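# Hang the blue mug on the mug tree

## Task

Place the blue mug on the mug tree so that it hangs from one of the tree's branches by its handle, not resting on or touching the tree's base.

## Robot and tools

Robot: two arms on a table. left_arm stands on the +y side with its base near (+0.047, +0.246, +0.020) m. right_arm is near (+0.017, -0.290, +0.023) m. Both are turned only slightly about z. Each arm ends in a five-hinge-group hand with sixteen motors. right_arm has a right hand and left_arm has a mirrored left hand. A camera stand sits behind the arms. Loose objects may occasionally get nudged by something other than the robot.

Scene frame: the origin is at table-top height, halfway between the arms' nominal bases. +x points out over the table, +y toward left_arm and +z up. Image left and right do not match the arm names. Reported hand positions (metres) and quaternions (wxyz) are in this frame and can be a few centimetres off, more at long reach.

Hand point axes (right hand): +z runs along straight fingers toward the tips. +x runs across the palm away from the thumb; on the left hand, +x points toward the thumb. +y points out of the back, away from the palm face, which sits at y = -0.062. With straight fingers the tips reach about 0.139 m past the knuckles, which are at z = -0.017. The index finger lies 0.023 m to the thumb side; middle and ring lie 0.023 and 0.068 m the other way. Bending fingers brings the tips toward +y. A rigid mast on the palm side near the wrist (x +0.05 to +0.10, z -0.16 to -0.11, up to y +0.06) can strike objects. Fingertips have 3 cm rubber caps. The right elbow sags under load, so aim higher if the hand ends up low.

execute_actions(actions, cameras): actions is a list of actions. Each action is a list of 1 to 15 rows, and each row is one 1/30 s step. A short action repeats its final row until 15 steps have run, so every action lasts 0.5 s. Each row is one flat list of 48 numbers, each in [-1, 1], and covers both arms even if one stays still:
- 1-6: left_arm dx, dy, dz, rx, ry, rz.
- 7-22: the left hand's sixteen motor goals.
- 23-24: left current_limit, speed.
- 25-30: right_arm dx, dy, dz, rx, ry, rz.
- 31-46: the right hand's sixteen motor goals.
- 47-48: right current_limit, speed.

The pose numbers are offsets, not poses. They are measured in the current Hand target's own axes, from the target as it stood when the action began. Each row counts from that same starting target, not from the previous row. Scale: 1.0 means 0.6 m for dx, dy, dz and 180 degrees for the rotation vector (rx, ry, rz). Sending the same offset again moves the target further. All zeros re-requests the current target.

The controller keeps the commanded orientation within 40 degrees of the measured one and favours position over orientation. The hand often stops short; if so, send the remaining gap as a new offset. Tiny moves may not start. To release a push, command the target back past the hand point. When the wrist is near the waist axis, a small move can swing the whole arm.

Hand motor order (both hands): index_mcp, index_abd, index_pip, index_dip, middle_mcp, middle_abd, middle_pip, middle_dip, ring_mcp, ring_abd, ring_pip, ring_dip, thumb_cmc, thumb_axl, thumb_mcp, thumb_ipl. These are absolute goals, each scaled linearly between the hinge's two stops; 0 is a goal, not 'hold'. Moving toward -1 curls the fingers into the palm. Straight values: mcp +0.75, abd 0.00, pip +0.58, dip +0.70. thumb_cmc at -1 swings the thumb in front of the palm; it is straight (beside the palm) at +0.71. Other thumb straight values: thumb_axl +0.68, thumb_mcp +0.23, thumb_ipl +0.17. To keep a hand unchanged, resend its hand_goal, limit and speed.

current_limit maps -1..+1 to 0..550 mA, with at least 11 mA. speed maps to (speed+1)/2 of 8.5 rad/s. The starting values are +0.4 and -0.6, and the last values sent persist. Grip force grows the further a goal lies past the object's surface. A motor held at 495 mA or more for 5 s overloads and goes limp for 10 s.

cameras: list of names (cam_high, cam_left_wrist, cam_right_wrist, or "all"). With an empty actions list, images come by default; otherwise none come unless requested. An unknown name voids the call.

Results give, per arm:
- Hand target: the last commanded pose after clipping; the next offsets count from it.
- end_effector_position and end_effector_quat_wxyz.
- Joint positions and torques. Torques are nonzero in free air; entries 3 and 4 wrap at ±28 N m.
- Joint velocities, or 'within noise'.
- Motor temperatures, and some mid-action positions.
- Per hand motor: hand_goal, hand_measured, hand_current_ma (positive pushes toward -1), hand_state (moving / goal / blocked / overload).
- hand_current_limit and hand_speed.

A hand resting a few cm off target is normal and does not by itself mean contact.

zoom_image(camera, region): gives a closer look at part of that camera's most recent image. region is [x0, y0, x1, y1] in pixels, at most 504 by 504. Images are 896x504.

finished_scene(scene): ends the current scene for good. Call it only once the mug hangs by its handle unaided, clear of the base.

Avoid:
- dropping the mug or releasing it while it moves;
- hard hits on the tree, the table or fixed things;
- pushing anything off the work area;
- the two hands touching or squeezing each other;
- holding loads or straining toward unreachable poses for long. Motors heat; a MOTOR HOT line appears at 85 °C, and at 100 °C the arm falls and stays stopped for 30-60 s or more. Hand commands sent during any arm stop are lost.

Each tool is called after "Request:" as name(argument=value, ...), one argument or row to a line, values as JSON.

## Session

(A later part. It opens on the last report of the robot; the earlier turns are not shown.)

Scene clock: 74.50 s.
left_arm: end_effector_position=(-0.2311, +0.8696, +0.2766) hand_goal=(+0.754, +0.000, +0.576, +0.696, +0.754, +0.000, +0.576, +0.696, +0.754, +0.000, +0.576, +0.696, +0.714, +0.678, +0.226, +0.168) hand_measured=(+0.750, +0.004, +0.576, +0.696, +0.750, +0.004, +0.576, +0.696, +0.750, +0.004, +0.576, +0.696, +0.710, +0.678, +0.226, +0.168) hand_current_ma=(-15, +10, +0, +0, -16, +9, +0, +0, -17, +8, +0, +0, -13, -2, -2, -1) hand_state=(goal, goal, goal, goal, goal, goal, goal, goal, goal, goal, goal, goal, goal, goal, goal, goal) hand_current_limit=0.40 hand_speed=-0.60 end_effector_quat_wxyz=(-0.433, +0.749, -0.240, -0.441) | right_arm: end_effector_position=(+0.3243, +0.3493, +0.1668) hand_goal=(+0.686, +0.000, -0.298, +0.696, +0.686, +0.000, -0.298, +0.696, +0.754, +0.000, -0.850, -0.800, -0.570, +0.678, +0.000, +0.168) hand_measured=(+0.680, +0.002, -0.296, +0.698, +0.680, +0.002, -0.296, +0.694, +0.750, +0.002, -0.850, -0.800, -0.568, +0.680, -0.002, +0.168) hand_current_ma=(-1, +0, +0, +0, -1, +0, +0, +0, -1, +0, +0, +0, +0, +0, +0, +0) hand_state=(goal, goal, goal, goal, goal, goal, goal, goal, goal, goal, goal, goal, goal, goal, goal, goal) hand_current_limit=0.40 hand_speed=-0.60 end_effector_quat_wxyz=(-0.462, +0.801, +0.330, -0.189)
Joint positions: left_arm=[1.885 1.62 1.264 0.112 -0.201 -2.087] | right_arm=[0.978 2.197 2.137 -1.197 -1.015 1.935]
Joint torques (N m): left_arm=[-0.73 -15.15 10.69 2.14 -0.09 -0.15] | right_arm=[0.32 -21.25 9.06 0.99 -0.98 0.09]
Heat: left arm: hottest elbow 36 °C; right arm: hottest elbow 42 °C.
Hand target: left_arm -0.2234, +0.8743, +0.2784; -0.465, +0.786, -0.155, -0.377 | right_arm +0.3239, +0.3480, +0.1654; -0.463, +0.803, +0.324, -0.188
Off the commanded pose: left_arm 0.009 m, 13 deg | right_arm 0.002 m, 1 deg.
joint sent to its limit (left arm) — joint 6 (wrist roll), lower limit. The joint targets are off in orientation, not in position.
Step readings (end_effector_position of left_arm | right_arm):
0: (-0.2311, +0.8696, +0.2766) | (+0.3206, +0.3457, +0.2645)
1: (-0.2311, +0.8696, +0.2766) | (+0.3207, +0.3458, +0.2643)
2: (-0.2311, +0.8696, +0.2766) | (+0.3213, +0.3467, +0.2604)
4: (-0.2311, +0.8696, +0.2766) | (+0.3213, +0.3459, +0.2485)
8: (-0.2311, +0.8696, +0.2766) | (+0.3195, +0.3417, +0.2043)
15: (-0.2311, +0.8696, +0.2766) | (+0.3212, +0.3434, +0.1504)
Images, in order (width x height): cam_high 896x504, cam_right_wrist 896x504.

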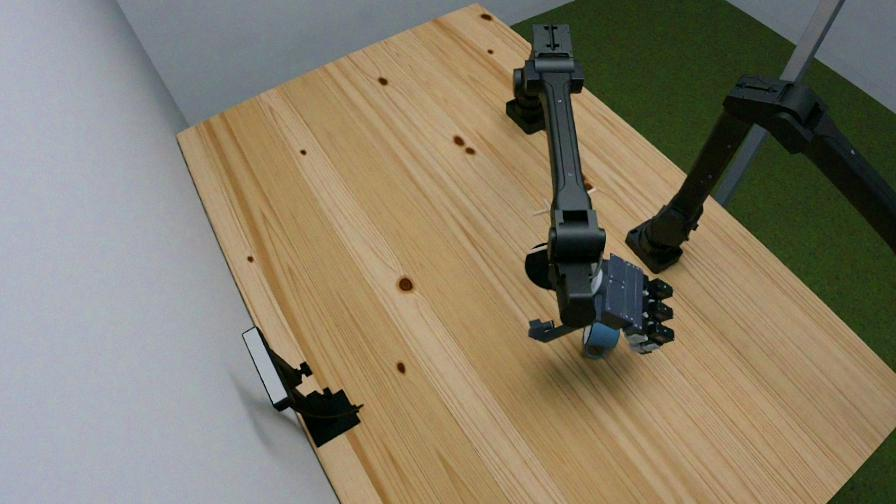

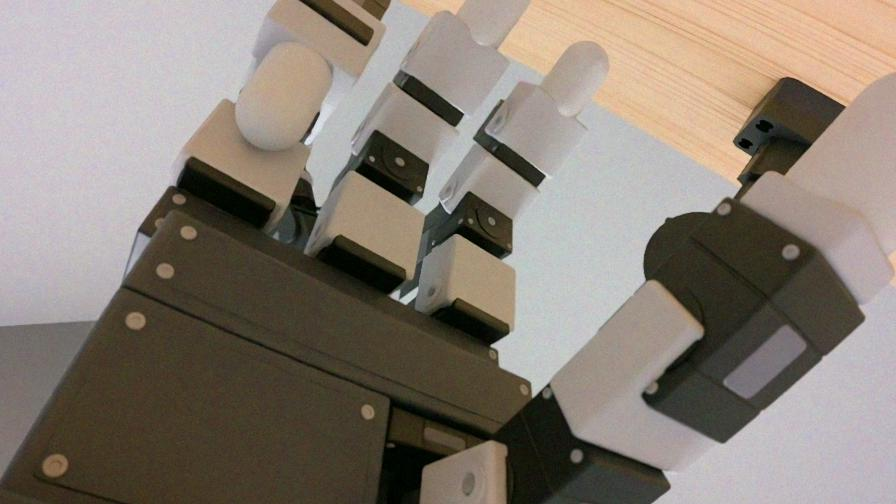

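Request:
execute_actions(
  actions=[
    [[0,0,0,0,0,0, 0.754,0,0.576,0.696,0.754,0,0.576,0.696,0.754,0,0.576,0.696,0.714,0.678,0.226,0.168,0.4,-0.6, 0,0.072,0.042,0,0,0, 0.686,0,-0.298,0.696,0.686,0,-0.298,0.696,0.754,0,-0.85,-0.8,-0.571,0.678,0,0.168,0.4,-0.6]],
  ],
  cameras=["cam_high","cam_right_wrist"],
)

Request:
zoom_image(
  camera="cam_high",
  region=[540, 200, 740, 380],
)

Scene clock: 75.63 s.
left_arm: end_effector_position=(-0.2311, +0.8696, +0.2766) hand_goal=(+0.754, +0.000, +0.576, +0.696, +0.754, +0.000, +0.576, +0.696, +0.754, +0.000, +0.576, +0.696, +0.714, +0.678, +0.226, +0.168) hand_measured=(+0.750, +0.004, +0.576, +0.696, +0.750, +0.004, +0.576, +0.696, +0.750, +0.004, +0.576, +0.696, +0.710, +0.678, +0.226, +0.168) hand_current_ma=(-15, +10, +0, +0, -16, +9, +0, +0, -17, +8, +0, +0, -13, -2, -2, -1) hand_state=(goal, goal, goal, goal, goal, goal, goal, goal, goal, goal, goal, goal, goal, goal, goal, goal) hand_current_limit=0.40 hand_speed=-0.60 end_effector_quat_wxyz=(-0.433, +0.749, -0.240, -0.441) | right_arm: end_effector_position=(+0.3238, +0.3488, +0.1222) hand_goal=(+0.686, +0.000, -0.298, +0.696, +0.686, +0.000, -0.298, +0.696, +0.754, +0.000, -0.850, -0.800, -0.570, +0.678, +0.000, +0.168) hand_measured=(+0.680, +0.002, -0.296, +0.698, +0.680, +0.002, -0.296, +0.694, +0.750, +0.002, -0.850, -0.800, -0.568, +0.680, -0.002, +0.168) hand_current_ma=(-1, +0, +0, +0, -1, +0, +0, +0, -1, +0, +0, +0, +0, +0, +0, +0) hand_state=(goal, goal, goal, goal, goal, goal, goal, goal, goal, goal, goal, goal, goal, goal, goal, goal) hand_current_limit=0.40 hand_speed=-0.60 end_effector_quat_wxyz=(-0.465, +0.801, +0.329, -0.185)
Joint positions: left_arm=[1.885 1.62 1.264 0.112 -0.201 -2.087] | right_arm=[0.978 2.203 2.028 -1.067 -1.015 1.944]
Joint torques (N m): left_arm=[-0.62 -15.21 10.7 2.15 -0.09 -0.14] | right_arm=[0.32 -20.66 9.21 1.06 -0.93 -0.01]
Heat: left arm: hottest elbow 36 °C; right arm: hottest elbow 42 °C.
Hand target: left_arm -0.2234, +0.8743, +0.2784; -0.465, +0.786, -0.155, -0.377 | right_arm +0.3238, +0.3483, +0.1154; -0.463, +0.803, +0.324, -0.188
Off the commanded pose: left_arm 0.009 m, 13 deg | right_arm 0.007 m, 1 deg.
joint sent to its limit (left arm) — joint 6 (wrist roll), lower limit. The joint targets are off in orientation, not in position.
Step readings (end_effector_position of left_arm | right_arm):
0: (-0.2311, +0.8696, +0.2766) | (+0.3243, +0.3493, +0.1668)
1: (-0.2311, +0.8696, +0.2766) | (+0.3243, +0.3494, +0.1664)
2: (-0.2311, +0.8696, +0.2766) | (+0.3246, +0.3498, +0.1641)
4: (-0.2311, +0.8696, +0.2766) | (+0.3249, +0.3504, +0.1573)
8: (-0.2311, +0.8696, +0.2766) | (+0.3230, +0.3476, +0.1365)
15: (-0.2311, +0.8696, +0.2766) | (+0.3232, +0.3479, +0.1220)
Images, in order (width x height): cam_high 896x504, cam_right_wrist 896x504.

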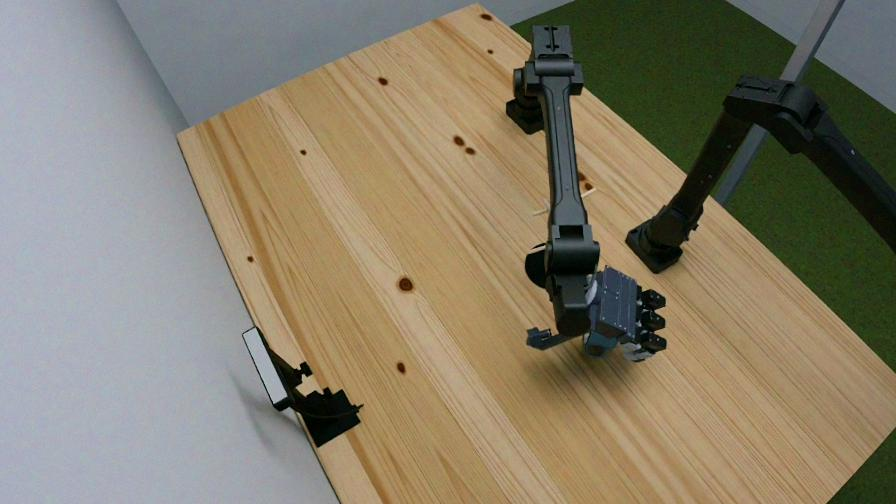

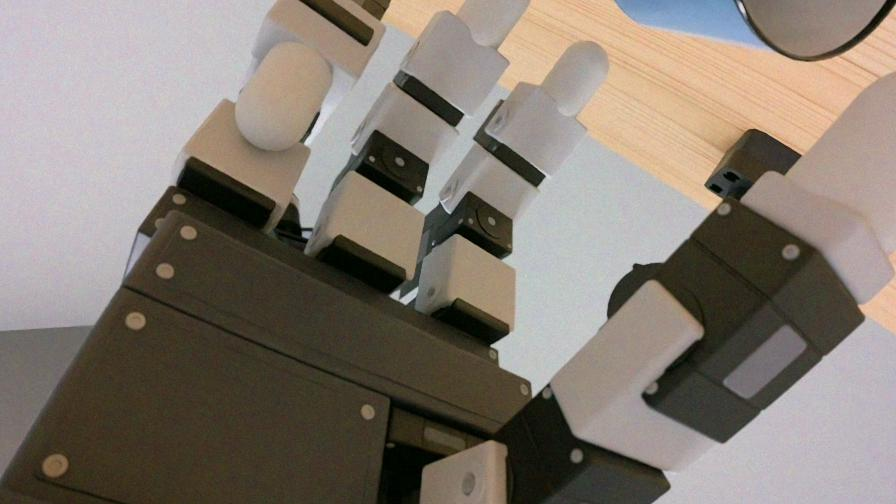

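Scaled by 2.520.

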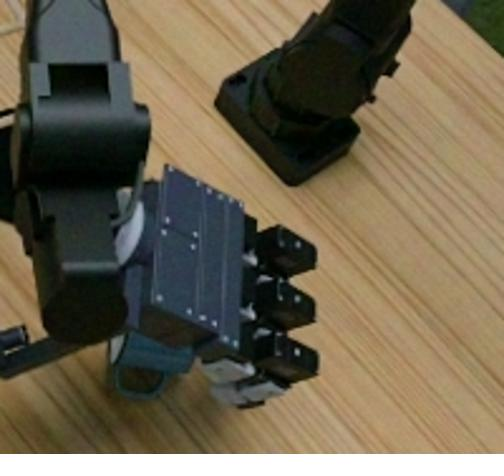

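Request:
execute_actions(
  actions=[
    [[0,0,0,0,0,0, 0.754,0,0.576,0.696,0.754,0,0.576,0.696,0.754,0,0.576,0.696,0.714,0.678,0.226,0.168,0.4,-0.6, -0.033,0.008,-0.0145,0,0,0, 0.686,0,-0.298,0.696,0.686,0,-0.298,0.696,0.754,0,-0.85,-0.8,-0.571,0.678,0,0.168,0.4,-0.6]],
  ],
  cameras=["cam_high","cam_right_wrist"],
)

Request:
zoom_image(
  camera="cam_right_wrist",
  region=[392, 0, 896, 300],
)

Scene clock: 77.07 s.
left_arm: end_effector_position=(-0.2311, +0.8696, +0.2766) hand_goal=(+0.754, +0.000, +0.576, +0.696, +0.754, +0.000, +0.576, +0.696, +0.754, +0.000, +0.576, +0.696, +0.714, +0.678, +0.226, +0.168) hand_measured=(+0.750, +0.004, +0.576, +0.696, +0.750, +0.004, +0.576, +0.696, +0.750, +0.004, +0.576, +0.696, +0.710, +0.678, +0.226, +0.168) hand_current_ma=(-15, +10, +0, +0, -16, +9, +0, +0, -17, +8, +0, +0, -13, -2, -2, -1) hand_state=(goal, goal, goal, goal, goal, goal, goal, goal, goal, goal, goal, goal, goal, goal, goal, goal) hand_current_limit=0.40 hand_speed=-0.60 end_effector_quat_wxyz=(-0.433, +0.749, -0.240, -0.441) | right_arm: end_effector_position=(+0.3112, +0.3306, +0.1133) hand_goal=(+0.686, +0.000, -0.298, +0.696, +0.686, +0.000, -0.298, +0.696, +0.754, +0.000, -0.850, -0.800, -0.570, +0.678, +0.000, +0.168) hand_measured=(+0.680, +0.002, -0.296, +0.698, +0.680, +0.002, -0.296, +0.694, +0.750, +0.002, -0.850, -0.800, -0.568, +0.680, -0.002, +0.168) hand_current_ma=(-1, +0, +0, +0, -1, +0, +0, +0, -1, +0, +0, +0, +0, +0, +0, +0) hand_state=(goal, goal, goal, goal, goal, goal, goal, goal, goal, goal, goal, goal, goal, goal, goal, goal) hand_current_limit=0.40 hand_speed=-0.60 end_effector_quat_wxyz=(-0.459, +0.804, +0.324, -0.194)
Joint positions: left_arm=[1.885 1.62 1.264 0.112 -0.201 -2.087] | right_arm=[0.978 2.157 1.928 -1.035 -1.015 1.944]
Joint torques (N m): left_arm=[-0.73 -15.03 10.69 2.18 -0.09 -0.14] | right_arm=[-0.44 -21.19 8.69 0.98 -1.04 -0.11]
Heat: left arm: hottest elbow 36 °C; right arm: hottest elbow 42 °C.
Hand target: left_arm -0.2234, +0.8743, +0.2784; -0.465, +0.786, -0.155, -0.377 | right_arm +0.3164, +0.3273, +0.1155; -0.463, +0.803, +0.324, -0.188
Off the commanded pose: left_arm 0.009 m, 13 deg | right_arm 0.007 m, 1 deg.
joint sent to its limit (left arm) — joint 6 (wrist roll), lower limit. The joint targets are off in orientation, not in position.
Step readings (end_effector_position of left_arm | right_arm):
0: (-0.2311, +0.8696, +0.2766) | (+0.3237, +0.3488, +0.1222)
1: (-0.2311, +0.8696, +0.2766) | (+0.3237, +0.3487, +0.1220)
2: (-0.2311, +0.8696, +0.2766) | (+0.3232, +0.3480, +0.1207)
4: (-0.2311, +0.8696, +0.2766) | (+0.3196, +0.3428, +0.1177)
8: (-0.2311, +0.8696, +0.2766) | (+0.3118, +0.3315, +0.1105)
15: (-0.2311, +0.8696, +0.2766) | (+0.3106, +0.3298, +0.1084)
Images, in order (width x height): cam_high 896x504, cam_right_wrist 896x504.

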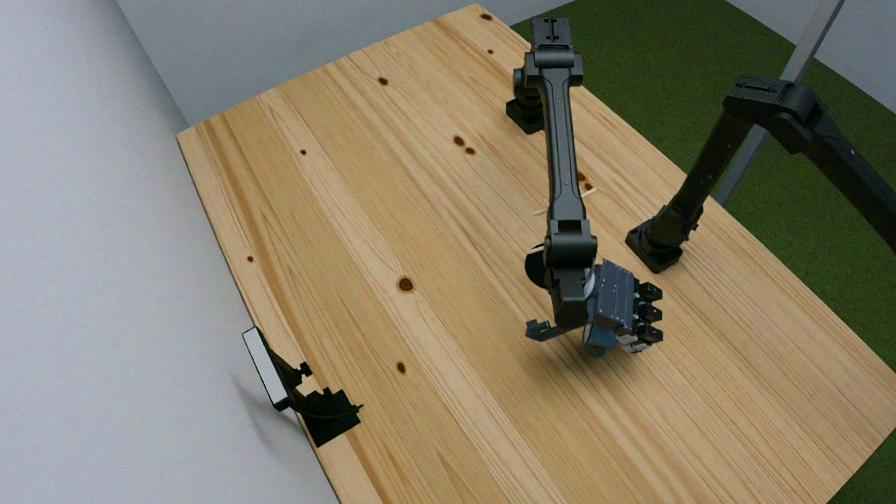

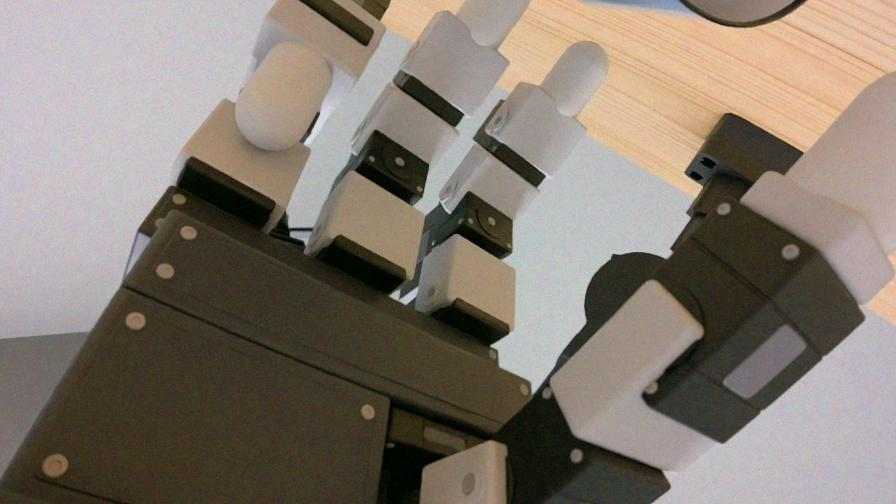

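Scaled by 1.000.

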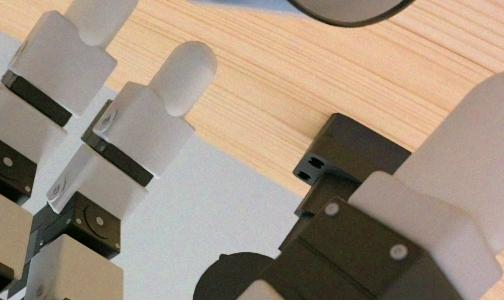

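Request:
execute_actions(
  actions=[
    [[0,0,0,0,0,0, 0.754,0,0.576,0.696,0.754,0,0.576,0.696,0.754,0,0.576,0.696,0.714,0.678,0.226,0.168,0.4,-0.6, -0.01,0.03,0.018,0,0,0, 0.686,0,-0.298,0.696,0.686,0,-0.298,0.696,0.754,0,-0.85,-0.8,-0.571,0.678,0,0.168,0.4,-0.6]],
  ],
  cameras=["cam_right_wrist"],
)

Request:
zoom_image(
  camera="cam_right_wrist",
  region=[392, 0, 896, 300],
)

Scene clock: 78.00 s.
left_arm: end_effector_position=(-0.2311, +0.8696, +0.2766) hand_goal=(+0.754, +0.000, +0.576, +0.696, +0.754, +0.000, +0.576, +0.696, +0.754, +0.000, +0.576, +0.696, +0.714, +0.678, +0.226, +0.168) hand_measured=(+0.750, +0.004, +0.576, +0.696, +0.750, +0.004, +0.576, +0.696, +0.750, +0.004, +0.576, +0.696, +0.710, +0.678, +0.226, +0.168) hand_current_ma=(-15, +10, +0, +0, -16, +9, +0, +0, -17, +8, +0, +0, -13, -2, -2, -1) hand_state=(goal, goal, goal, goal, goal, goal, goal, goal, goal, goal, goal, goal, goal, goal, goal, goal) hand_current_limit=0.40 hand_speed=-0.60 end_effector_quat_wxyz=(-0.433, +0.749, -0.240, -0.441) | right_arm: end_effector_position=(+0.3079, +0.3259, +0.0950) hand_goal=(+0.686, +0.000, -0.298, +0.696, +0.686, +0.000, -0.298, +0.696, +0.754, +0.000, -0.850, -0.800, -0.570, +0.678, +0.000, +0.168) hand_measured=(+0.680, +0.002, -0.296, +0.698, +0.680, +0.002, -0.296, +0.694, +0.750, +0.002, -0.850, -0.800, -0.568, +0.680, -0.002, +0.168) hand_current_ma=(-1, +0, +0, +0, -1, +0, +0, +0, -1, +0, +0, +0, +0, +0, +0, +0) hand_state=(goal, goal, goal, goal, goal, goal, goal, goal, goal, goal, goal, goal, goal, goal, goal, goal) hand_current_limit=0.40 hand_speed=-0.60 end_effector_quat_wxyz=(-0.461, +0.803, +0.326, -0.192)
Joint positions: left_arm=[1.885 1.62 1.264 0.112 -0.201 -2.087] | right_arm=[0.978 2.15 1.866 -0.974 -1.015 1.944]
Joint torques (N m): left_arm=[-0.67 -15.03 10.69 2.15 -0.09 -0.14] | right_arm=[-0.15 -20.31 8.73 0.96 -0.98 -0.07]
Heat: left arm: hottest elbow 36 °C; right arm: hottest elbow 42 °C.
Hand target: left_arm -0.2234, +0.8743, +0.2784; -0.465, +0.786, -0.155, -0.377 | right_arm +0.3118, +0.3233, +0.0944; -0.463, +0.803, +0.324, -0.188
Off the commanded pose: left_arm 0.009 m, 13 deg | right_arm 0.005 m, 1 deg.
joint sent to its limit (left arm) — joint 6 (wrist roll), lower limit. The joint targets are off in orientation, not in position.
Step readings (end_effector_position of left_arm | right_arm):
0: (-0.2311, +0.8696, +0.2766) | (+0.3112, +0.3306, +0.1133)
1: (-0.2311, +0.8696, +0.2766) | (+0.3112, +0.3306, +0.1132)
2: (-0.2311, +0.8696, +0.2766) | (+0.3111, +0.3306, +0.1122)
4: (-0.2311, +0.8696, +0.2766) | (+0.3106, +0.3298, +0.1091)
8: (-0.2311, +0.8696, +0.2766) | (+0.3082, +0.3263, +0.0996)
15: (-0.2311, +0.8696, +0.2766) | (+0.3076, +0.3254, +0.0950)
Images, in order (width x height): cam_right_wrist 896x504.

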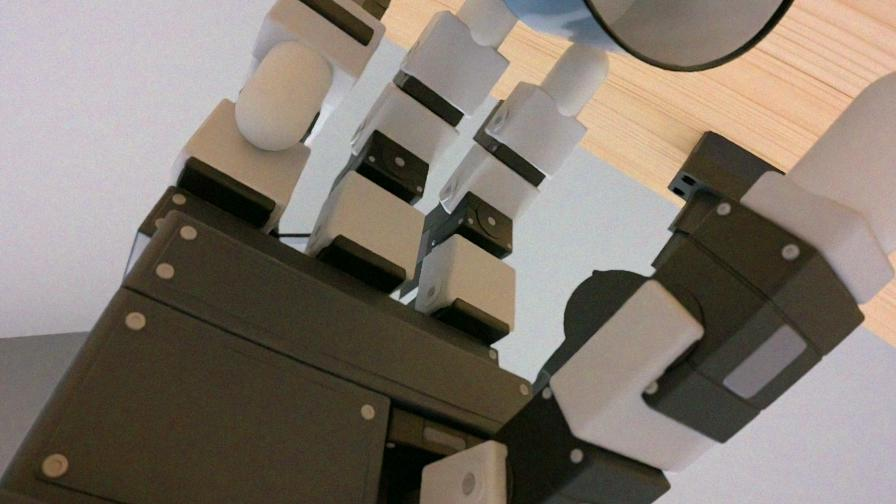

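Scaled by 1.000.

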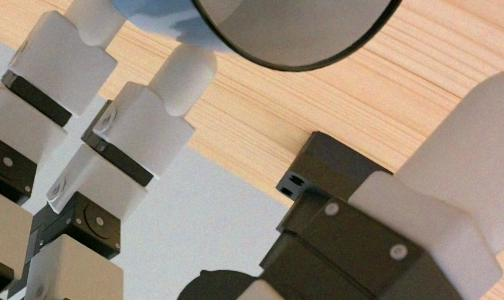

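Request:
execute_actions(
  actions=[
    [[0,0,0,0,0,0, 0.754,0,0.576,0.696,0.754,0,0.576,0.696,0.754,0,0.576,0.696,0.714,0.678,0.226,0.168,0.4,-0.6, 0,0,0,0,0,0, 0.863,0,-0.372,0.696,0.863,0,-0.372,0.696,0.754,0,-0.85,-0.8,-0.571,0.678,0,0.168,0.4,-0.6]],
    [[0,0,0,0,0,0, 0.754,0,0.576,0.696,0.754,0,0.576,0.696,0.754,0,0.576,0.696,0.714,0.678,0.226,0.168,0.4,-0.6, 0,0.0433,0.025,0,0,0, 0.863,0,-0.372,0.696,0.863,0,-0.372,0.696,0.754,0,-0.85,-0.8,-0.571,0.678,0,0.168,0.4,-0.6]],
  ],
  cameras=["cam_high","cam_right_wrist"],
)

Request:
zoom_image(
  camera="cam_right_wrist",
  region=[392, 0, 896, 300],
)

Scene clock: 79.87 s.
left_arm: end_effector_position=(-0.2311, +0.8696, +0.2766) hand_goal=(+0.754, +0.000, +0.576, +0.696, +0.754, +0.000, +0.576, +0.696, +0.754, +0.000, +0.576, +0.696, +0.714, +0.678, +0.226, +0.168) hand_measured=(+0.750, +0.004, +0.576, +0.696, +0.750, +0.004, +0.576, +0.696, +0.750, +0.004, +0.576, +0.696, +0.710, +0.678, +0.226, +0.168) hand_current_ma=(-15, +10, +0, +0, -16, +9, +0, +0, -17, +8, +0, +0, -13, -2, -2, -1) hand_state=(goal, goal, goal, goal, goal, goal, goal, goal, goal, goal, goal, goal, goal, goal, goal, goal) hand_current_limit=0.40 hand_speed=-0.60 end_effector_quat_wxyz=(-0.433, +0.749, -0.240, -0.441) | right_arm: end_effector_position=(+0.3087, +0.3272, +0.0792) hand_goal=(+0.864, +0.000, -0.372, +0.696, +0.864, +0.000, -0.372, +0.696, +0.754, +0.000, -0.850, -0.800, -0.570, +0.678, +0.000, +0.168) hand_measured=(+0.850, +0.002, -0.370, +0.698, +0.846, +0.002, -0.370, +0.694, +0.750, +0.002, -0.850, -0.800, -0.568, +0.680, -0.002, +0.168) hand_current_ma=(-6, +0, +0, +0, -9, +0, +0, +0, -1, +0, +0, +0, +0, +0, +0, +0) hand_state=(goal, goal, goal, goal, goal, goal, goal, goal, goal, goal, goal, goal, goal, goal, goal, goal) hand_current_limit=0.40 hand_speed=-0.60 end_effector_quat_wxyz=(-0.466, +0.800, +0.330, -0.184)
Joint positions: left_arm=[1.885 1.62 1.264 0.112 -0.201 -2.087] | right_arm=[0.978 2.155 1.829 -0.91 -1.016 1.944]
Joint torques (N m): left_arm=[-0.73 -15.09 10.69 2.14 -0.08 -0.15] | right_arm=[-0.21 -18.73 8.66 1.16 -0.95 -0.07]
Heat: left arm: hottest elbow 36 °C; right arm: hottest elbow 41 °C.
Hand target: left_arm -0.2234, +0.8743, +0.2784; -0.465, +0.786, -0.155, -0.377 | right_arm +0.3118, +0.3233, +0.0646; -0.463, +0.803, +0.324, -0.188
Off the commanded pose: left_arm 0.009 m, 13 deg | right_arm 0.016 m, 1 deg.
joint sent to its limit (left arm) — joint 6 (wrist roll), lower limit. The joint targets are off in orientation, not in position.
Step readings (end_effector_position of left_arm | right_arm):
0: (-0.2311, +0.8696, +0.2766) | (+0.3080, +0.3260, +0.0950)
1: (-0.2311, +0.8696, +0.2766) | (+0.3080, +0.3260, +0.0950)
2: (-0.2311, +0.8696, +0.2766) | (+0.3080, +0.3260, +0.0950)
4: (-0.2311, +0.8696, +0.2766) | (+0.3080, +0.3260, +0.0950)
8: (-0.2311, +0.8696, +0.2766) | (+0.3079, +0.3260, +0.0951)
15: (-0.2311, +0.8696, +0.2766) | (+0.3079, +0.3260, +0.0951)
16: (-0.2311, +0.8696, +0.2766) | (+0.3079, +0.3261, +0.0951)
17: (-0.2311, +0.8696, +0.2766) | (+0.3083, +0.3265, +0.0943)
19: (-0.2311, +0.8696, +0.2766) | (+0.3091, +0.3277, +0.0913)
23: (-0.2311, +0.8696, +0.2766) | (+0.3082, +0.3264, +0.0835)
30: (-0.2311, +0.8696, +0.2766) | (+0.3085, +0.3269, +0.0791)
Images, in order (width x height): cam_high 896x504, cam_right_wrist 896x504.

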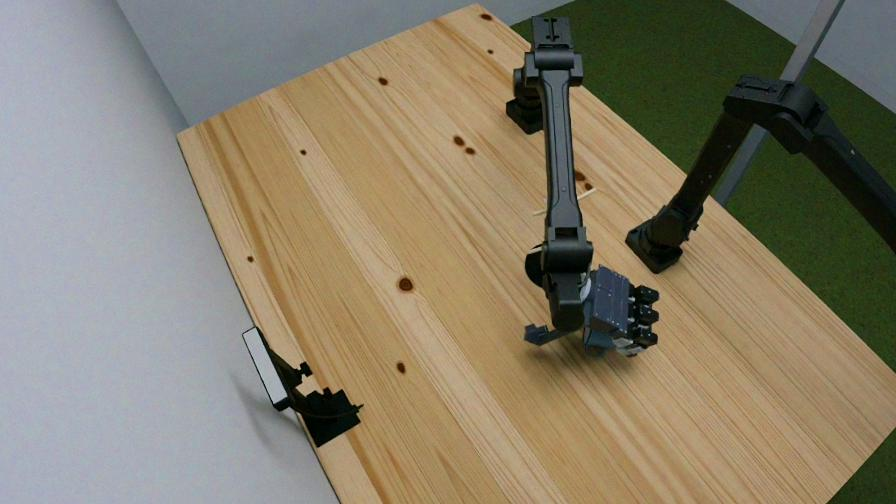

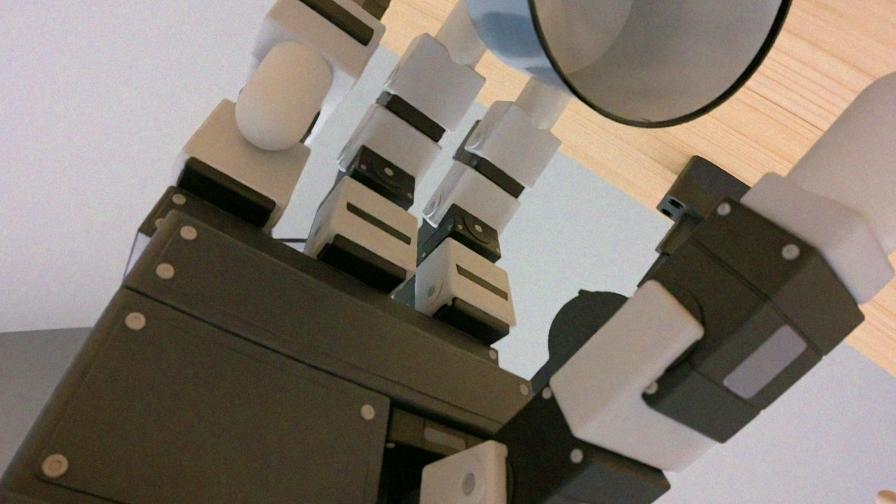

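Scaled by 1.000.

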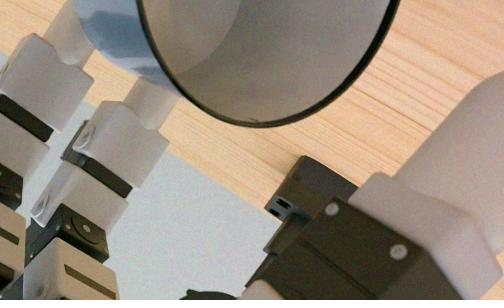

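Request:
execute_actions(
  actions=[
    [[0,0,0,0,0,0, 0.754,0,0.576,0.696,0.754,0,0.576,0.696,0.754,0,0.576,0.696,0.714,0.678,0.226,0.168,0.4,-0.6, 0,0.012,0.007,0,0,0, 0.863,0,-0.372,0.696,0.863,0,-0.372,0.696,0.754,0,-0.85,-0.8,-0.571,0.678,0,0.168,0.4,-0.6]],
  ],
  cameras=["cam_right_wrist"],
)

Scene clock: 80.80 s.
left_arm: end_effector_position=(-0.2311, +0.8696, +0.2766) hand_goal=(+0.754, +0.000, +0.576, +0.696, +0.754, +0.000, +0.576, +0.696, +0.754, +0.000, +0.576, +0.696, +0.714, +0.678, +0.226, +0.168) hand_measured=(+0.750, +0.004, +0.576, +0.696, +0.750, +0.004, +0.576, +0.696, +0.750, +0.004, +0.576, +0.696, +0.710, +0.678, +0.226, +0.168) hand_current_ma=(-15, +10, +0, +0, -16, +9, +0, +0, -17, +8, +0, +0, -13, -2, -2, -1) hand_state=(goal, goal, goal, goal, goal, goal, goal, goal, goal, goal, goal, goal, goal, goal, goal, goal) hand_current_limit=0.40 hand_speed=-0.60 end_effector_quat_wxyz=(-0.433, +0.749, -0.240, -0.441) | right_arm: end_effector_position=(+0.3091, +0.3278, +0.0728) hand_goal=(+0.864, +0.000, -0.372, +0.696, +0.864, +0.000, -0.372, +0.696, +0.754, +0.000, -0.850, -0.800, -0.570, +0.678, +0.000, +0.168) hand_measured=(+0.850, +0.002, -0.370, +0.698, +0.846, +0.002, -0.370, +0.694, +0.750, +0.002, -0.850, -0.800, -0.568, +0.680, -0.002, +0.168) hand_current_ma=(-6, +0, +0, +0, -9, +0, +0, +0, -1, +0, +0, +0, +0, +0, +0, +0) hand_state=(goal, goal, goal, goal, goal, goal, goal, goal, goal, goal, goal, goal, goal, goal, goal, goal) hand_current_limit=0.40 hand_speed=-0.60 end_effector_quat_wxyz=(-0.467, +0.799, +0.331, -0.183)
Joint positions: left_arm=[1.885 1.62 1.264 0.112 -0.201 -2.087] | right_arm=[0.978 2.161 1.821 -0.893 -1.016 1.944]
Joint torques (N m): left_arm=[-0.62 -15.15 10.7 2.14 -0.09 -0.14] | right_arm=[-0.15 -18.67 8.57 1.07 -0.97 -0.07]
Heat: left arm: hottest elbow 36 °C; right arm: hottest elbow 41 °C.
Hand target: left_arm -0.2234, +0.8743, +0.2784; -0.465, +0.786, -0.155, -0.377 | right_arm +0.3118, +0.3233, +0.0562; -0.463, +0.803, +0.324, -0.188
Off the commanded pose: left_arm 0.009 m, 13 deg | right_arm 0.017 m, 1 deg.
joint sent to its limit (left arm) — joint 6 (wrist roll), lower limit. The joint targets are off in orientation, not in position.
Step readings (end_effector_position of left_arm | right_arm):
0: (-0.2311, +0.8696, +0.2766) | (+0.3088, +0.3272, +0.0792)
1: (-0.2311, +0.8696, +0.2766) | (+0.3088, +0.3272, +0.0792)
2: (-0.2311, +0.8696, +0.2766) | (+0.3090, +0.3275, +0.0792)
4: (-0.2311, +0.8696, +0.2766) | (+0.3095, +0.3283, +0.0787)
8: (-0.2311, +0.8696, +0.2766) | (+0.3094, +0.3282, +0.0768)
15: (-0.2311, +0.8696, +0.2766) | (+0.3091, +0.3278, +0.0733)
Images, in order (width x height): cam_right_wrist 896x504.

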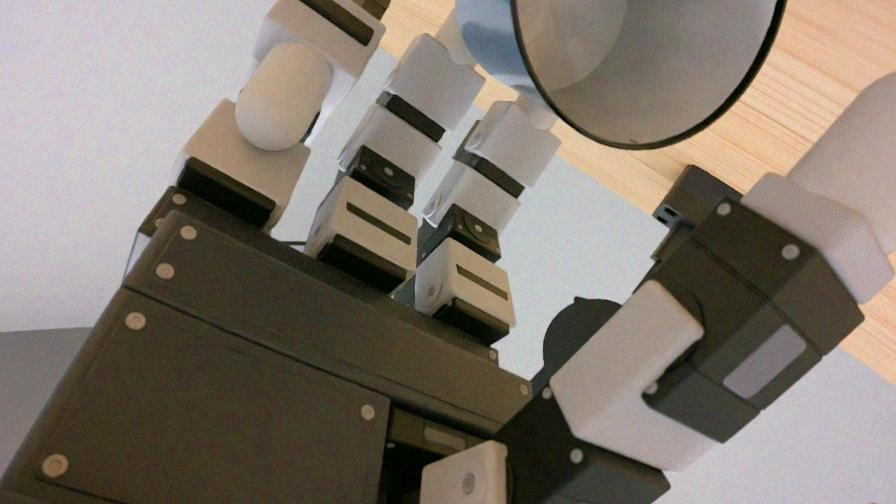

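Request:
execute_actions(
  actions=[
    [[0,0,0,0,0,0, 0.754,0,0.576,0.696,0.754,0,0.576,0.696,0.754,0,0.576,0.696,0.714,0.678,0.226,0.168,0.4,-0.6, 0,0,0,0,0,0, 0.548,0,-0.299,0.696,0.548,0,-0.299,0.696,0.754,0,-0.85,-0.8,-0.571,0.678,-0.393,0.168,0.4,-0.85]],
    [[0,0,0,0,0,0, 0.754,0,0.576,0.696,0.754,0,0.576,0.696,0.754,0,0.576,0.696,0.714,0.678,0.226,0.168,0.4,-0.6, 0,0,0,0,0,0, 0.548,0,-0.299,0.696,0.548,0,-0.299,0.696,0.754,0,-0.85,-0.8,-0.571,0.678,-0.393,0.168,0.4,-0.85]],
  ],
  cameras=["cam_right_wrist"],
)

Scene clock: 82.23 s.
left_arm: end_effector_position=(-0.2311, +0.8696, +0.2766) hand_goal=(+0.754, +0.000, +0.576, +0.696, +0.754, +0.000, +0.576, +0.696, +0.754, +0.000, +0.576, +0.696, +0.714, +0.678, +0.226, +0.168) hand_measured=(+0.750, +0.004, +0.576, +0.696, +0.750, +0.004, +0.576, +0.696, +0.750, +0.004, +0.576, +0.696, +0.710, +0.678, +0.226, +0.168) hand_current_ma=(-15, +10, +0, +0, -16, +9, +0, +0, -17, +8, +0, +0, -13, -2, -2, -1) hand_state=(goal, goal, goal, goal, goal, goal, goal, goal, goal, goal, goal, goal, goal, goal, goal, goal) hand_current_limit=0.40 hand_speed=-0.60 end_effector_quat_wxyz=(-0.433, +0.749, -0.240, -0.441) | right_arm: end_effector_position=(+0.3088, +0.3282, +0.0729) hand_goal=(+0.548, +0.000, -0.298, +0.696, +0.548, +0.000, -0.298, +0.696, +0.754, +0.000, -0.850, -0.800, -0.570, +0.678, -0.392, +0.168) hand_measured=(+0.564, +0.002, -0.280, +0.702, +0.554, +0.000, -0.292, +0.698, +0.750, +0.002, -0.850, -0.800, -0.568, +0.680, -0.360, +0.174) hand_current_ma=(+7, +0, +8, +1, +1, +0, +1, +0, -1, +0, +0, +0, +0, +0, +37, +2) hand_state=(goal, goal, goal, goal, goal, goal, goal, goal, goal, goal, goal, goal, goal, goal, blocked, goal) hand_current_limit=0.40 hand_speed=-0.85 end_effector_quat_wxyz=(-0.468, +0.799, +0.331, -0.184)
Joint positions: left_arm=[1.885 1.62 1.264 0.112 -0.201 -2.087] | right_arm=[0.978 2.161 1.821 -0.892 -1.019 1.944]
Joint torques (N m): left_arm=[-0.67 -15.03 10.71 2.13 -0.09 -0.14] | right_arm=[-0.15 -18.78 8.65 1.01 -0.84 -0.07]
Heat: left arm: hottest elbow 36 °C; right arm: hottest elbow 41 °C.
Hand target: left_arm -0.2234, +0.8743, +0.2784; -0.465, +0.786, -0.155, -0.377 | right_arm +0.3117, +0.3233, +0.0564; -0.463, +0.803, +0.324, -0.188
Off the commanded pose: left_arm 0.009 m, 13 deg | right_arm 0.018 m, 1 deg.
joint sent to its limit (left arm) — joint 6 (wrist roll), lower limit. The joint targets are off in orientation, not in position.
Step readings (end_effector_position of left_arm | right_arm):
0: (-0.2311, +0.8696, +0.2766) | (+0.3091, +0.3278, +0.0728)
1: (-0.2311, +0.8696, +0.2766) | (+0.3091, +0.3278, +0.0728)
2: (-0.2311, +0.8696, +0.2766) | (+0.3091, +0.3278, +0.0728)
4: (-0.2311, +0.8696, +0.2766) | (+0.3091, +0.3278, +0.0728)
8: (-0.2311, +0.8696, +0.2766) | (+0.3091, +0.3278, +0.0728)
15: (-0.2311, +0.8696, +0.2766) | (+0.3091, +0.3278, +0.0728)
16: (-0.2311, +0.8696, +0.2766) | (+0.3091, +0.3278, +0.0728)
17: (-0.2311, +0.8696, +0.2766) | (+0.3090, +0.3278, +0.0729)
19: (-0.2311, +0.8696, +0.2766) | (+0.3087, +0.3279, +0.0731)
23: (-0.2311, +0.8696, +0.2766) | (+0.3087, +0.3280, +0.0732)
30: (-0.2311, +0.8696, +0.2766) | (+0.3088, +0.3282, +0.0729)
Images, in order (width x height): cam_right_wrist 896x504.

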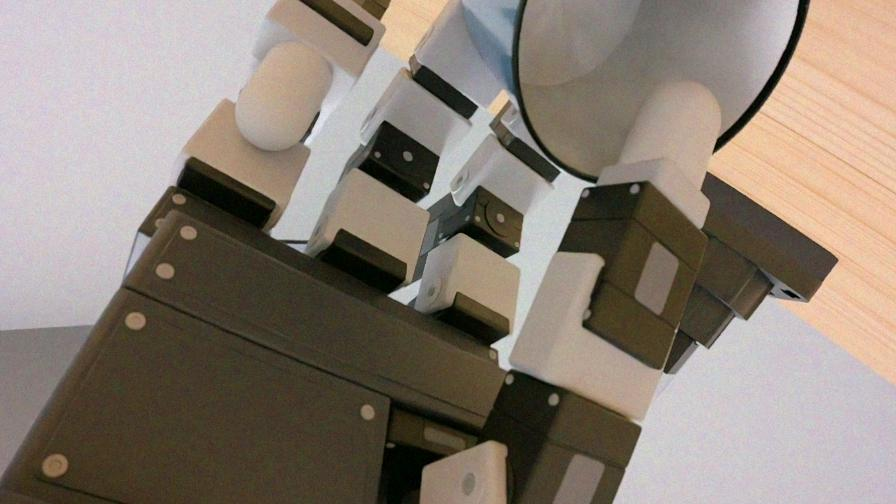

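Request:
execute_actions(
  actions=[
    [[0,0,0,0,0,0, 0.754,0,0.576,0.696,0.754,0,0.576,0.696,0.754,0,0.576,0.696,0.714,0.678,0.226,0.168,0.4,-0.6, 0,0,0,0,0,0, 0.45,0,-0.35,0.65,0.45,0,-0.35,0.65,0.754,0,-0.85,-0.8,-0.571,0.678,-0.65,0.1,0.4,-0.85]],
    [[0,0,0,0,0,0, 0.754,0,0.576,0.696,0.754,0,0.576,0.696,0.754,0,0.576,0.696,0.714,0.678,0.226,0.168,0.4,-0.6, 0,0,0,0,0,0, 0.4,0,-0.40,0.6,0.4,0,-0.4,0.6,0.754,0,-0.85,-0.8,-0.571,0.678,-0.8,0.1,0.4,-0.85]],
  ],
  cameras=["cam_right_wrist","cam_high"],
)

Scene clock: 83.67 s.
left_arm: end_effector_position=(-0.2311, +0.8696, +0.2766) hand_goal=(+0.754, +0.000, +0.576, +0.696, +0.754, +0.000, +0.576, +0.696, +0.754, +0.000, +0.576, +0.696, +0.714, +0.678, +0.226, +0.168) hand_measured=(+0.750, +0.004, +0.576, +0.696, +0.750, +0.004, +0.576, +0.696, +0.750, +0.004, +0.576, +0.696, +0.710, +0.678, +0.226, +0.168) hand_current_ma=(-15, +10, +0, +0, -16, +9, +0, +0, -17, +8, +0, +0, -13, -2, -2, -1) hand_state=(goal, goal, goal, goal, goal, goal, goal, goal, goal, goal, goal, goal, goal, goal, goal, goal) hand_current_limit=0.40 hand_speed=-0.60 end_effector_quat_wxyz=(-0.433, +0.749, -0.240, -0.441) | right_arm: end_effector_position=(+0.3082, +0.3262, +0.0646) hand_goal=(+0.400, +0.000, -0.400, +0.600, +0.400, +0.000, -0.400, +0.600, +0.754, +0.000, -0.850, -0.800, -0.570, +0.678, -0.800, +0.100) hand_measured=(+0.428, +0.006, -0.368, +0.616, +0.412, -0.002, -0.386, +0.610, +0.750, +0.002, -0.850, -0.800, -0.574, +0.670, -0.628, +0.136) hand_current_ma=(+19, +1, +23, +6, +4, +0, +5, +3, -1, +0, +0, +0, -1, -2, +384, +47) hand_state=(blocked, goal, blocked, goal, goal, goal, goal, goal, goal, goal, goal, goal, goal, goal, blocked, blocked) hand_current_limit=0.40 hand_speed=-0.85 end_effector_quat_wxyz=(-0.464, +0.801, +0.328, -0.187)
Joint positions: left_arm=[1.885 1.62 1.264 0.112 -0.201 -2.087] | right_arm=[0.978 2.171 1.817 -0.891 -1.015 1.944]
Joint torques (N m): left_arm=[-0.67 -14.97 10.69 2.21 -0.09 -0.14] | right_arm=[0.15 -19.37 8.84 0.96 -0.99 -0.07]
Heat: left arm: hottest elbow 37 °C; right arm: hottest elbow 41 °C.
Hand target: left_arm -0.2234, +0.8743, +0.2784; -0.465, +0.786, -0.155, -0.377 | right_arm +0.3117, +0.3234, +0.0563; -0.463, +0.803, +0.324, -0.188
Off the commanded pose: left_arm 0.009 m, 13 deg | right_arm 0.009 m, 1 deg.
joint sent to its limit (left arm) — joint 6 (wrist roll), lower limit. The joint targets are off in orientation, not in position.
Step readings (end_effector_position of left_arm | right_arm):
0: (-0.2311, +0.8696, +0.2766) | (+0.3088, +0.3282, +0.0729)
1: (-0.2311, +0.8696, +0.2766) | (+0.3088, +0.3282, +0.0729)
2: (-0.2311, +0.8696, +0.2766) | (+0.3088, +0.3281, +0.0729)
4: (-0.2311, +0.8696, +0.2766) | (+0.3089, +0.3280, +0.0721)
8: (-0.2311, +0.8696, +0.2766) | (+0.3092, +0.3278, +0.0703)
15: (-0.2311, +0.8696, +0.2766) | (+0.3082, +0.3263, +0.0654)
16: (-0.2311, +0.8696, +0.2766) | (+0.3082, +0.3263, +0.0651)
17: (-0.2311, +0.8696, +0.2766) | (+0.3081, +0.3262, +0.0649)
19: (-0.2311, +0.8696, +0.2766) | (+0.3082, +0.3262, +0.0646)
23: (-0.2311, +0.8696, +0.2766) | (+0.3082, +0.3262, +0.0646)
30: (-0.2311, +0.8696, +0.2766) | (+0.3082, +0.3262, +0.0646)
Images, in order (width x height): cam_high 896x504, cam_right_wrist 896x504.

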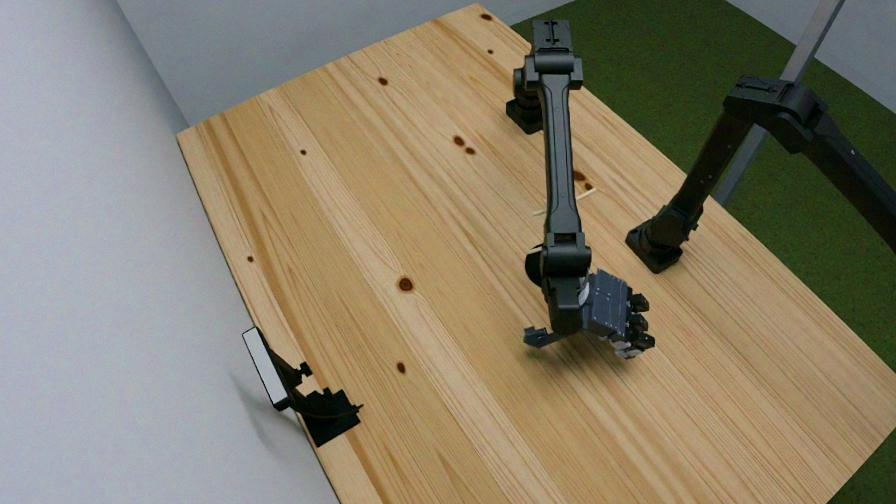

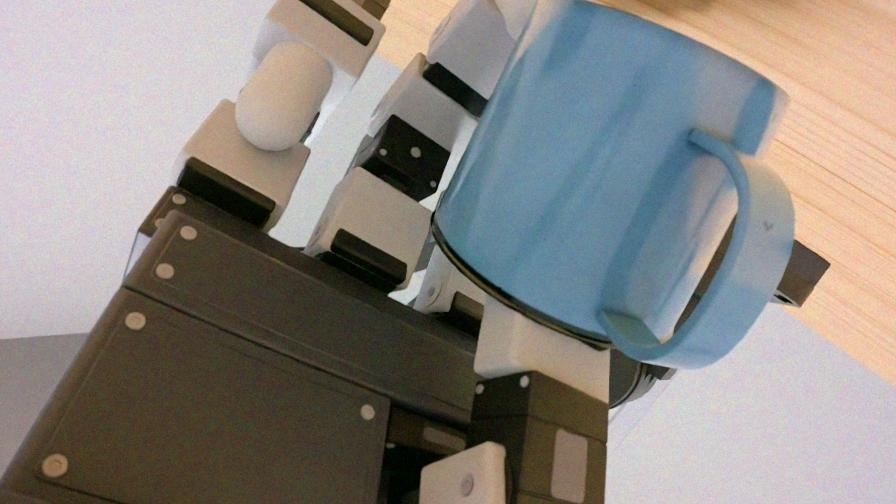

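Request:
execute_actions(
  actions=[
    [[0,0,0,0,0,0, 0.754,0,0.576,0.696,0.754,0,0.576,0.696,0.754,0,0.576,0.696,0.714,0.678,0.226,0.168,0.4,-0.6, 0,-0.04,-0.023,0,0,0, 0.4,0,-0.40,0.6,0.4,0,-0.4,0.6,0.754,0,-0.85,-0.8,-0.571,0.678,-0.8,0.1,0.4,-0.85],[0,0,0,0,0,0, 0.754,0,0.576,0.696,0.754,0,0.576,0.696,0.754,0,0.576,0.696,0.714,0.678,0.226,0.168,0.4,-0.6, 0,-0.1,-0.058,0,0,0, 0.4,0,-0.40,0.6,0.4,0,-0.4,0.6,0.754,0,-0.85,-0.8,-0.571,0.678,-0.8,0.1,0.4,-0.85]],
  ],
  cameras=["cam_right_wrist","cam_high"],
)

Request:
zoom_image(
  camera="cam_high",
  region=[540, 200, 740, 380],
)

Scene clock: 85.00 s.
left_arm: end_effector_position=(-0.2311, +0.8696, +0.2766) hand_goal=(+0.754, +0.000, +0.576, +0.696, +0.754, +0.000, +0.576, +0.696, +0.754, +0.000, +0.576, +0.696, +0.714, +0.678, +0.226, +0.168) hand_measured=(+0.750, +0.004, +0.576, +0.696, +0.750, +0.004, +0.576, +0.696, +0.750, +0.004, +0.576, +0.696, +0.710, +0.678, +0.226, +0.168) hand_current_ma=(-15, +10, +0, +0, -16, +9, +0, +0, -17, +8, +0, +0, -13, -2, -2, -1) hand_state=(goal, goal, goal, goal, goal, goal, goal, goal, goal, goal, goal, goal, goal, goal, goal, goal) hand_current_limit=0.40 hand_speed=-0.60 end_effector_quat_wxyz=(-0.433, +0.749, -0.240, -0.441) | right_arm: end_effector_position=(+0.2956, +0.3076, +0.0941) hand_goal=(+0.400, +0.000, -0.400, +0.600, +0.400, +0.000, -0.400, +0.600, +0.754, +0.000, -0.850, -0.800, -0.570, +0.678, -0.800, +0.100) hand_measured=(+0.428, +0.006, -0.368, +0.616, +0.412, -0.004, -0.386, +0.610, +0.750, +0.002, -0.850, -0.800, -0.576, +0.670, -0.628, +0.136) hand_current_ma=(+19, +1, +23, +6, +4, +0, +5, +3, -1, +0, +0, +0, -1, -2, +385, +47) hand_state=(blocked, goal, blocked, goal, goal, goal, goal, goal, goal, goal, goal, goal, goal, goal, blocked, blocked) hand_current_limit=0.40 hand_speed=-0.85 end_effector_quat_wxyz=(-0.447, +0.811, +0.314, -0.211)
Joint positions: left_arm=[1.885 1.62 1.264 0.112 -0.201 -2.087] | right_arm=[0.978 2.124 1.821 -1.01 -1.014 1.944]
Joint torques (N m): left_arm=[-0.62 -15.09 10.69 2.14 -0.09 -0.14] | right_arm=[-0.15 -20.31 14.74 -0.1 -1.04 -0.04]
Heat: left arm: hottest elbow 37 °C; right arm: hottest elbow 41 °C.
Hand target: left_arm -0.2234, +0.8743, +0.2784; -0.465, +0.786, -0.155, -0.377 | right_arm +0.3120, +0.3234, +0.1257; -0.463, +0.803, +0.324, -0.188
Off the commanded pose: left_arm 0.009 m, 13 deg | right_arm 0.039 m, 4 deg.
joint sent to its limit (left arm) — joint 6 (wrist roll), lower limit. The joint targets are off in orientation, not in position.
Step readings (end_effector_position of left_arm | right_arm):
0: (-0.2311, +0.8696, +0.2766) | (+0.3082, +0.3262, +0.0646)
1: (-0.2311, +0.8696, +0.2766) | (+0.3082, +0.3262, +0.0646)
2: (-0.2311, +0.8696, +0.2766) | (+0.3081, +0.3260, +0.0646)
4: (-0.2311, +0.8696, +0.2766) | (+0.3052, +0.3218, +0.0653)
8: (-0.2311, +0.8696, +0.2766) | (+0.2984, +0.3117, +0.0716)
15: (-0.2311, +0.8696, +0.2766) | (+0.2954, +0.3073, +0.0901)
Images, in order (width x height): cam_high 896x504, cam_right_wrist 896x504.

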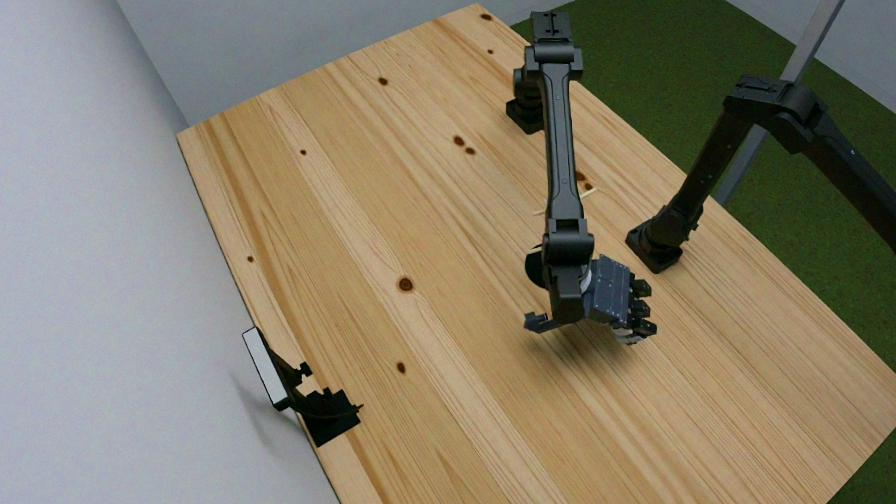

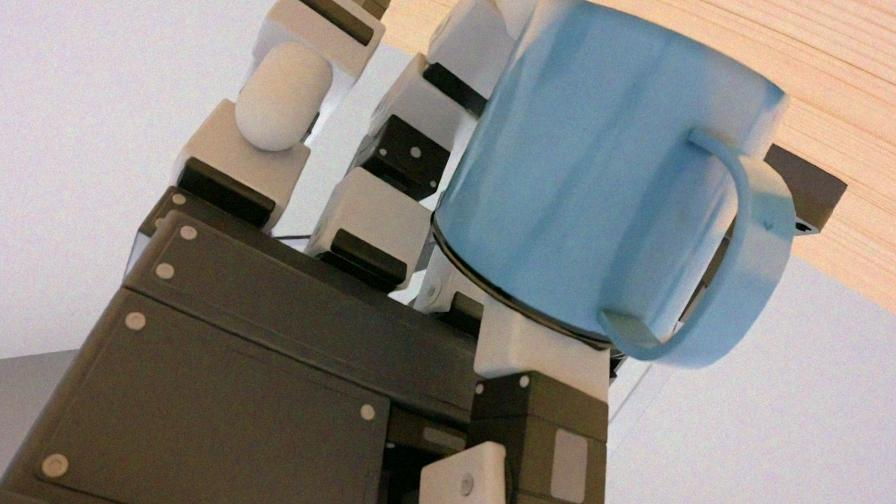

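Scaled by 2.520.

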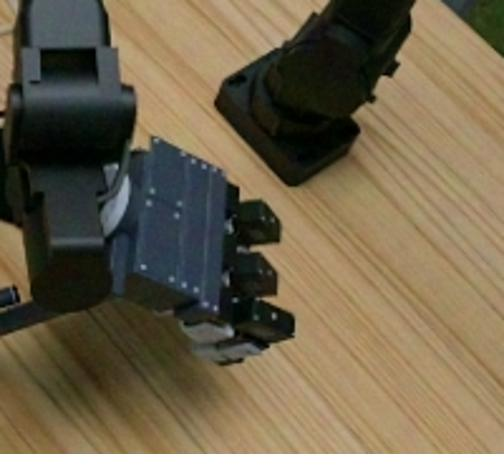

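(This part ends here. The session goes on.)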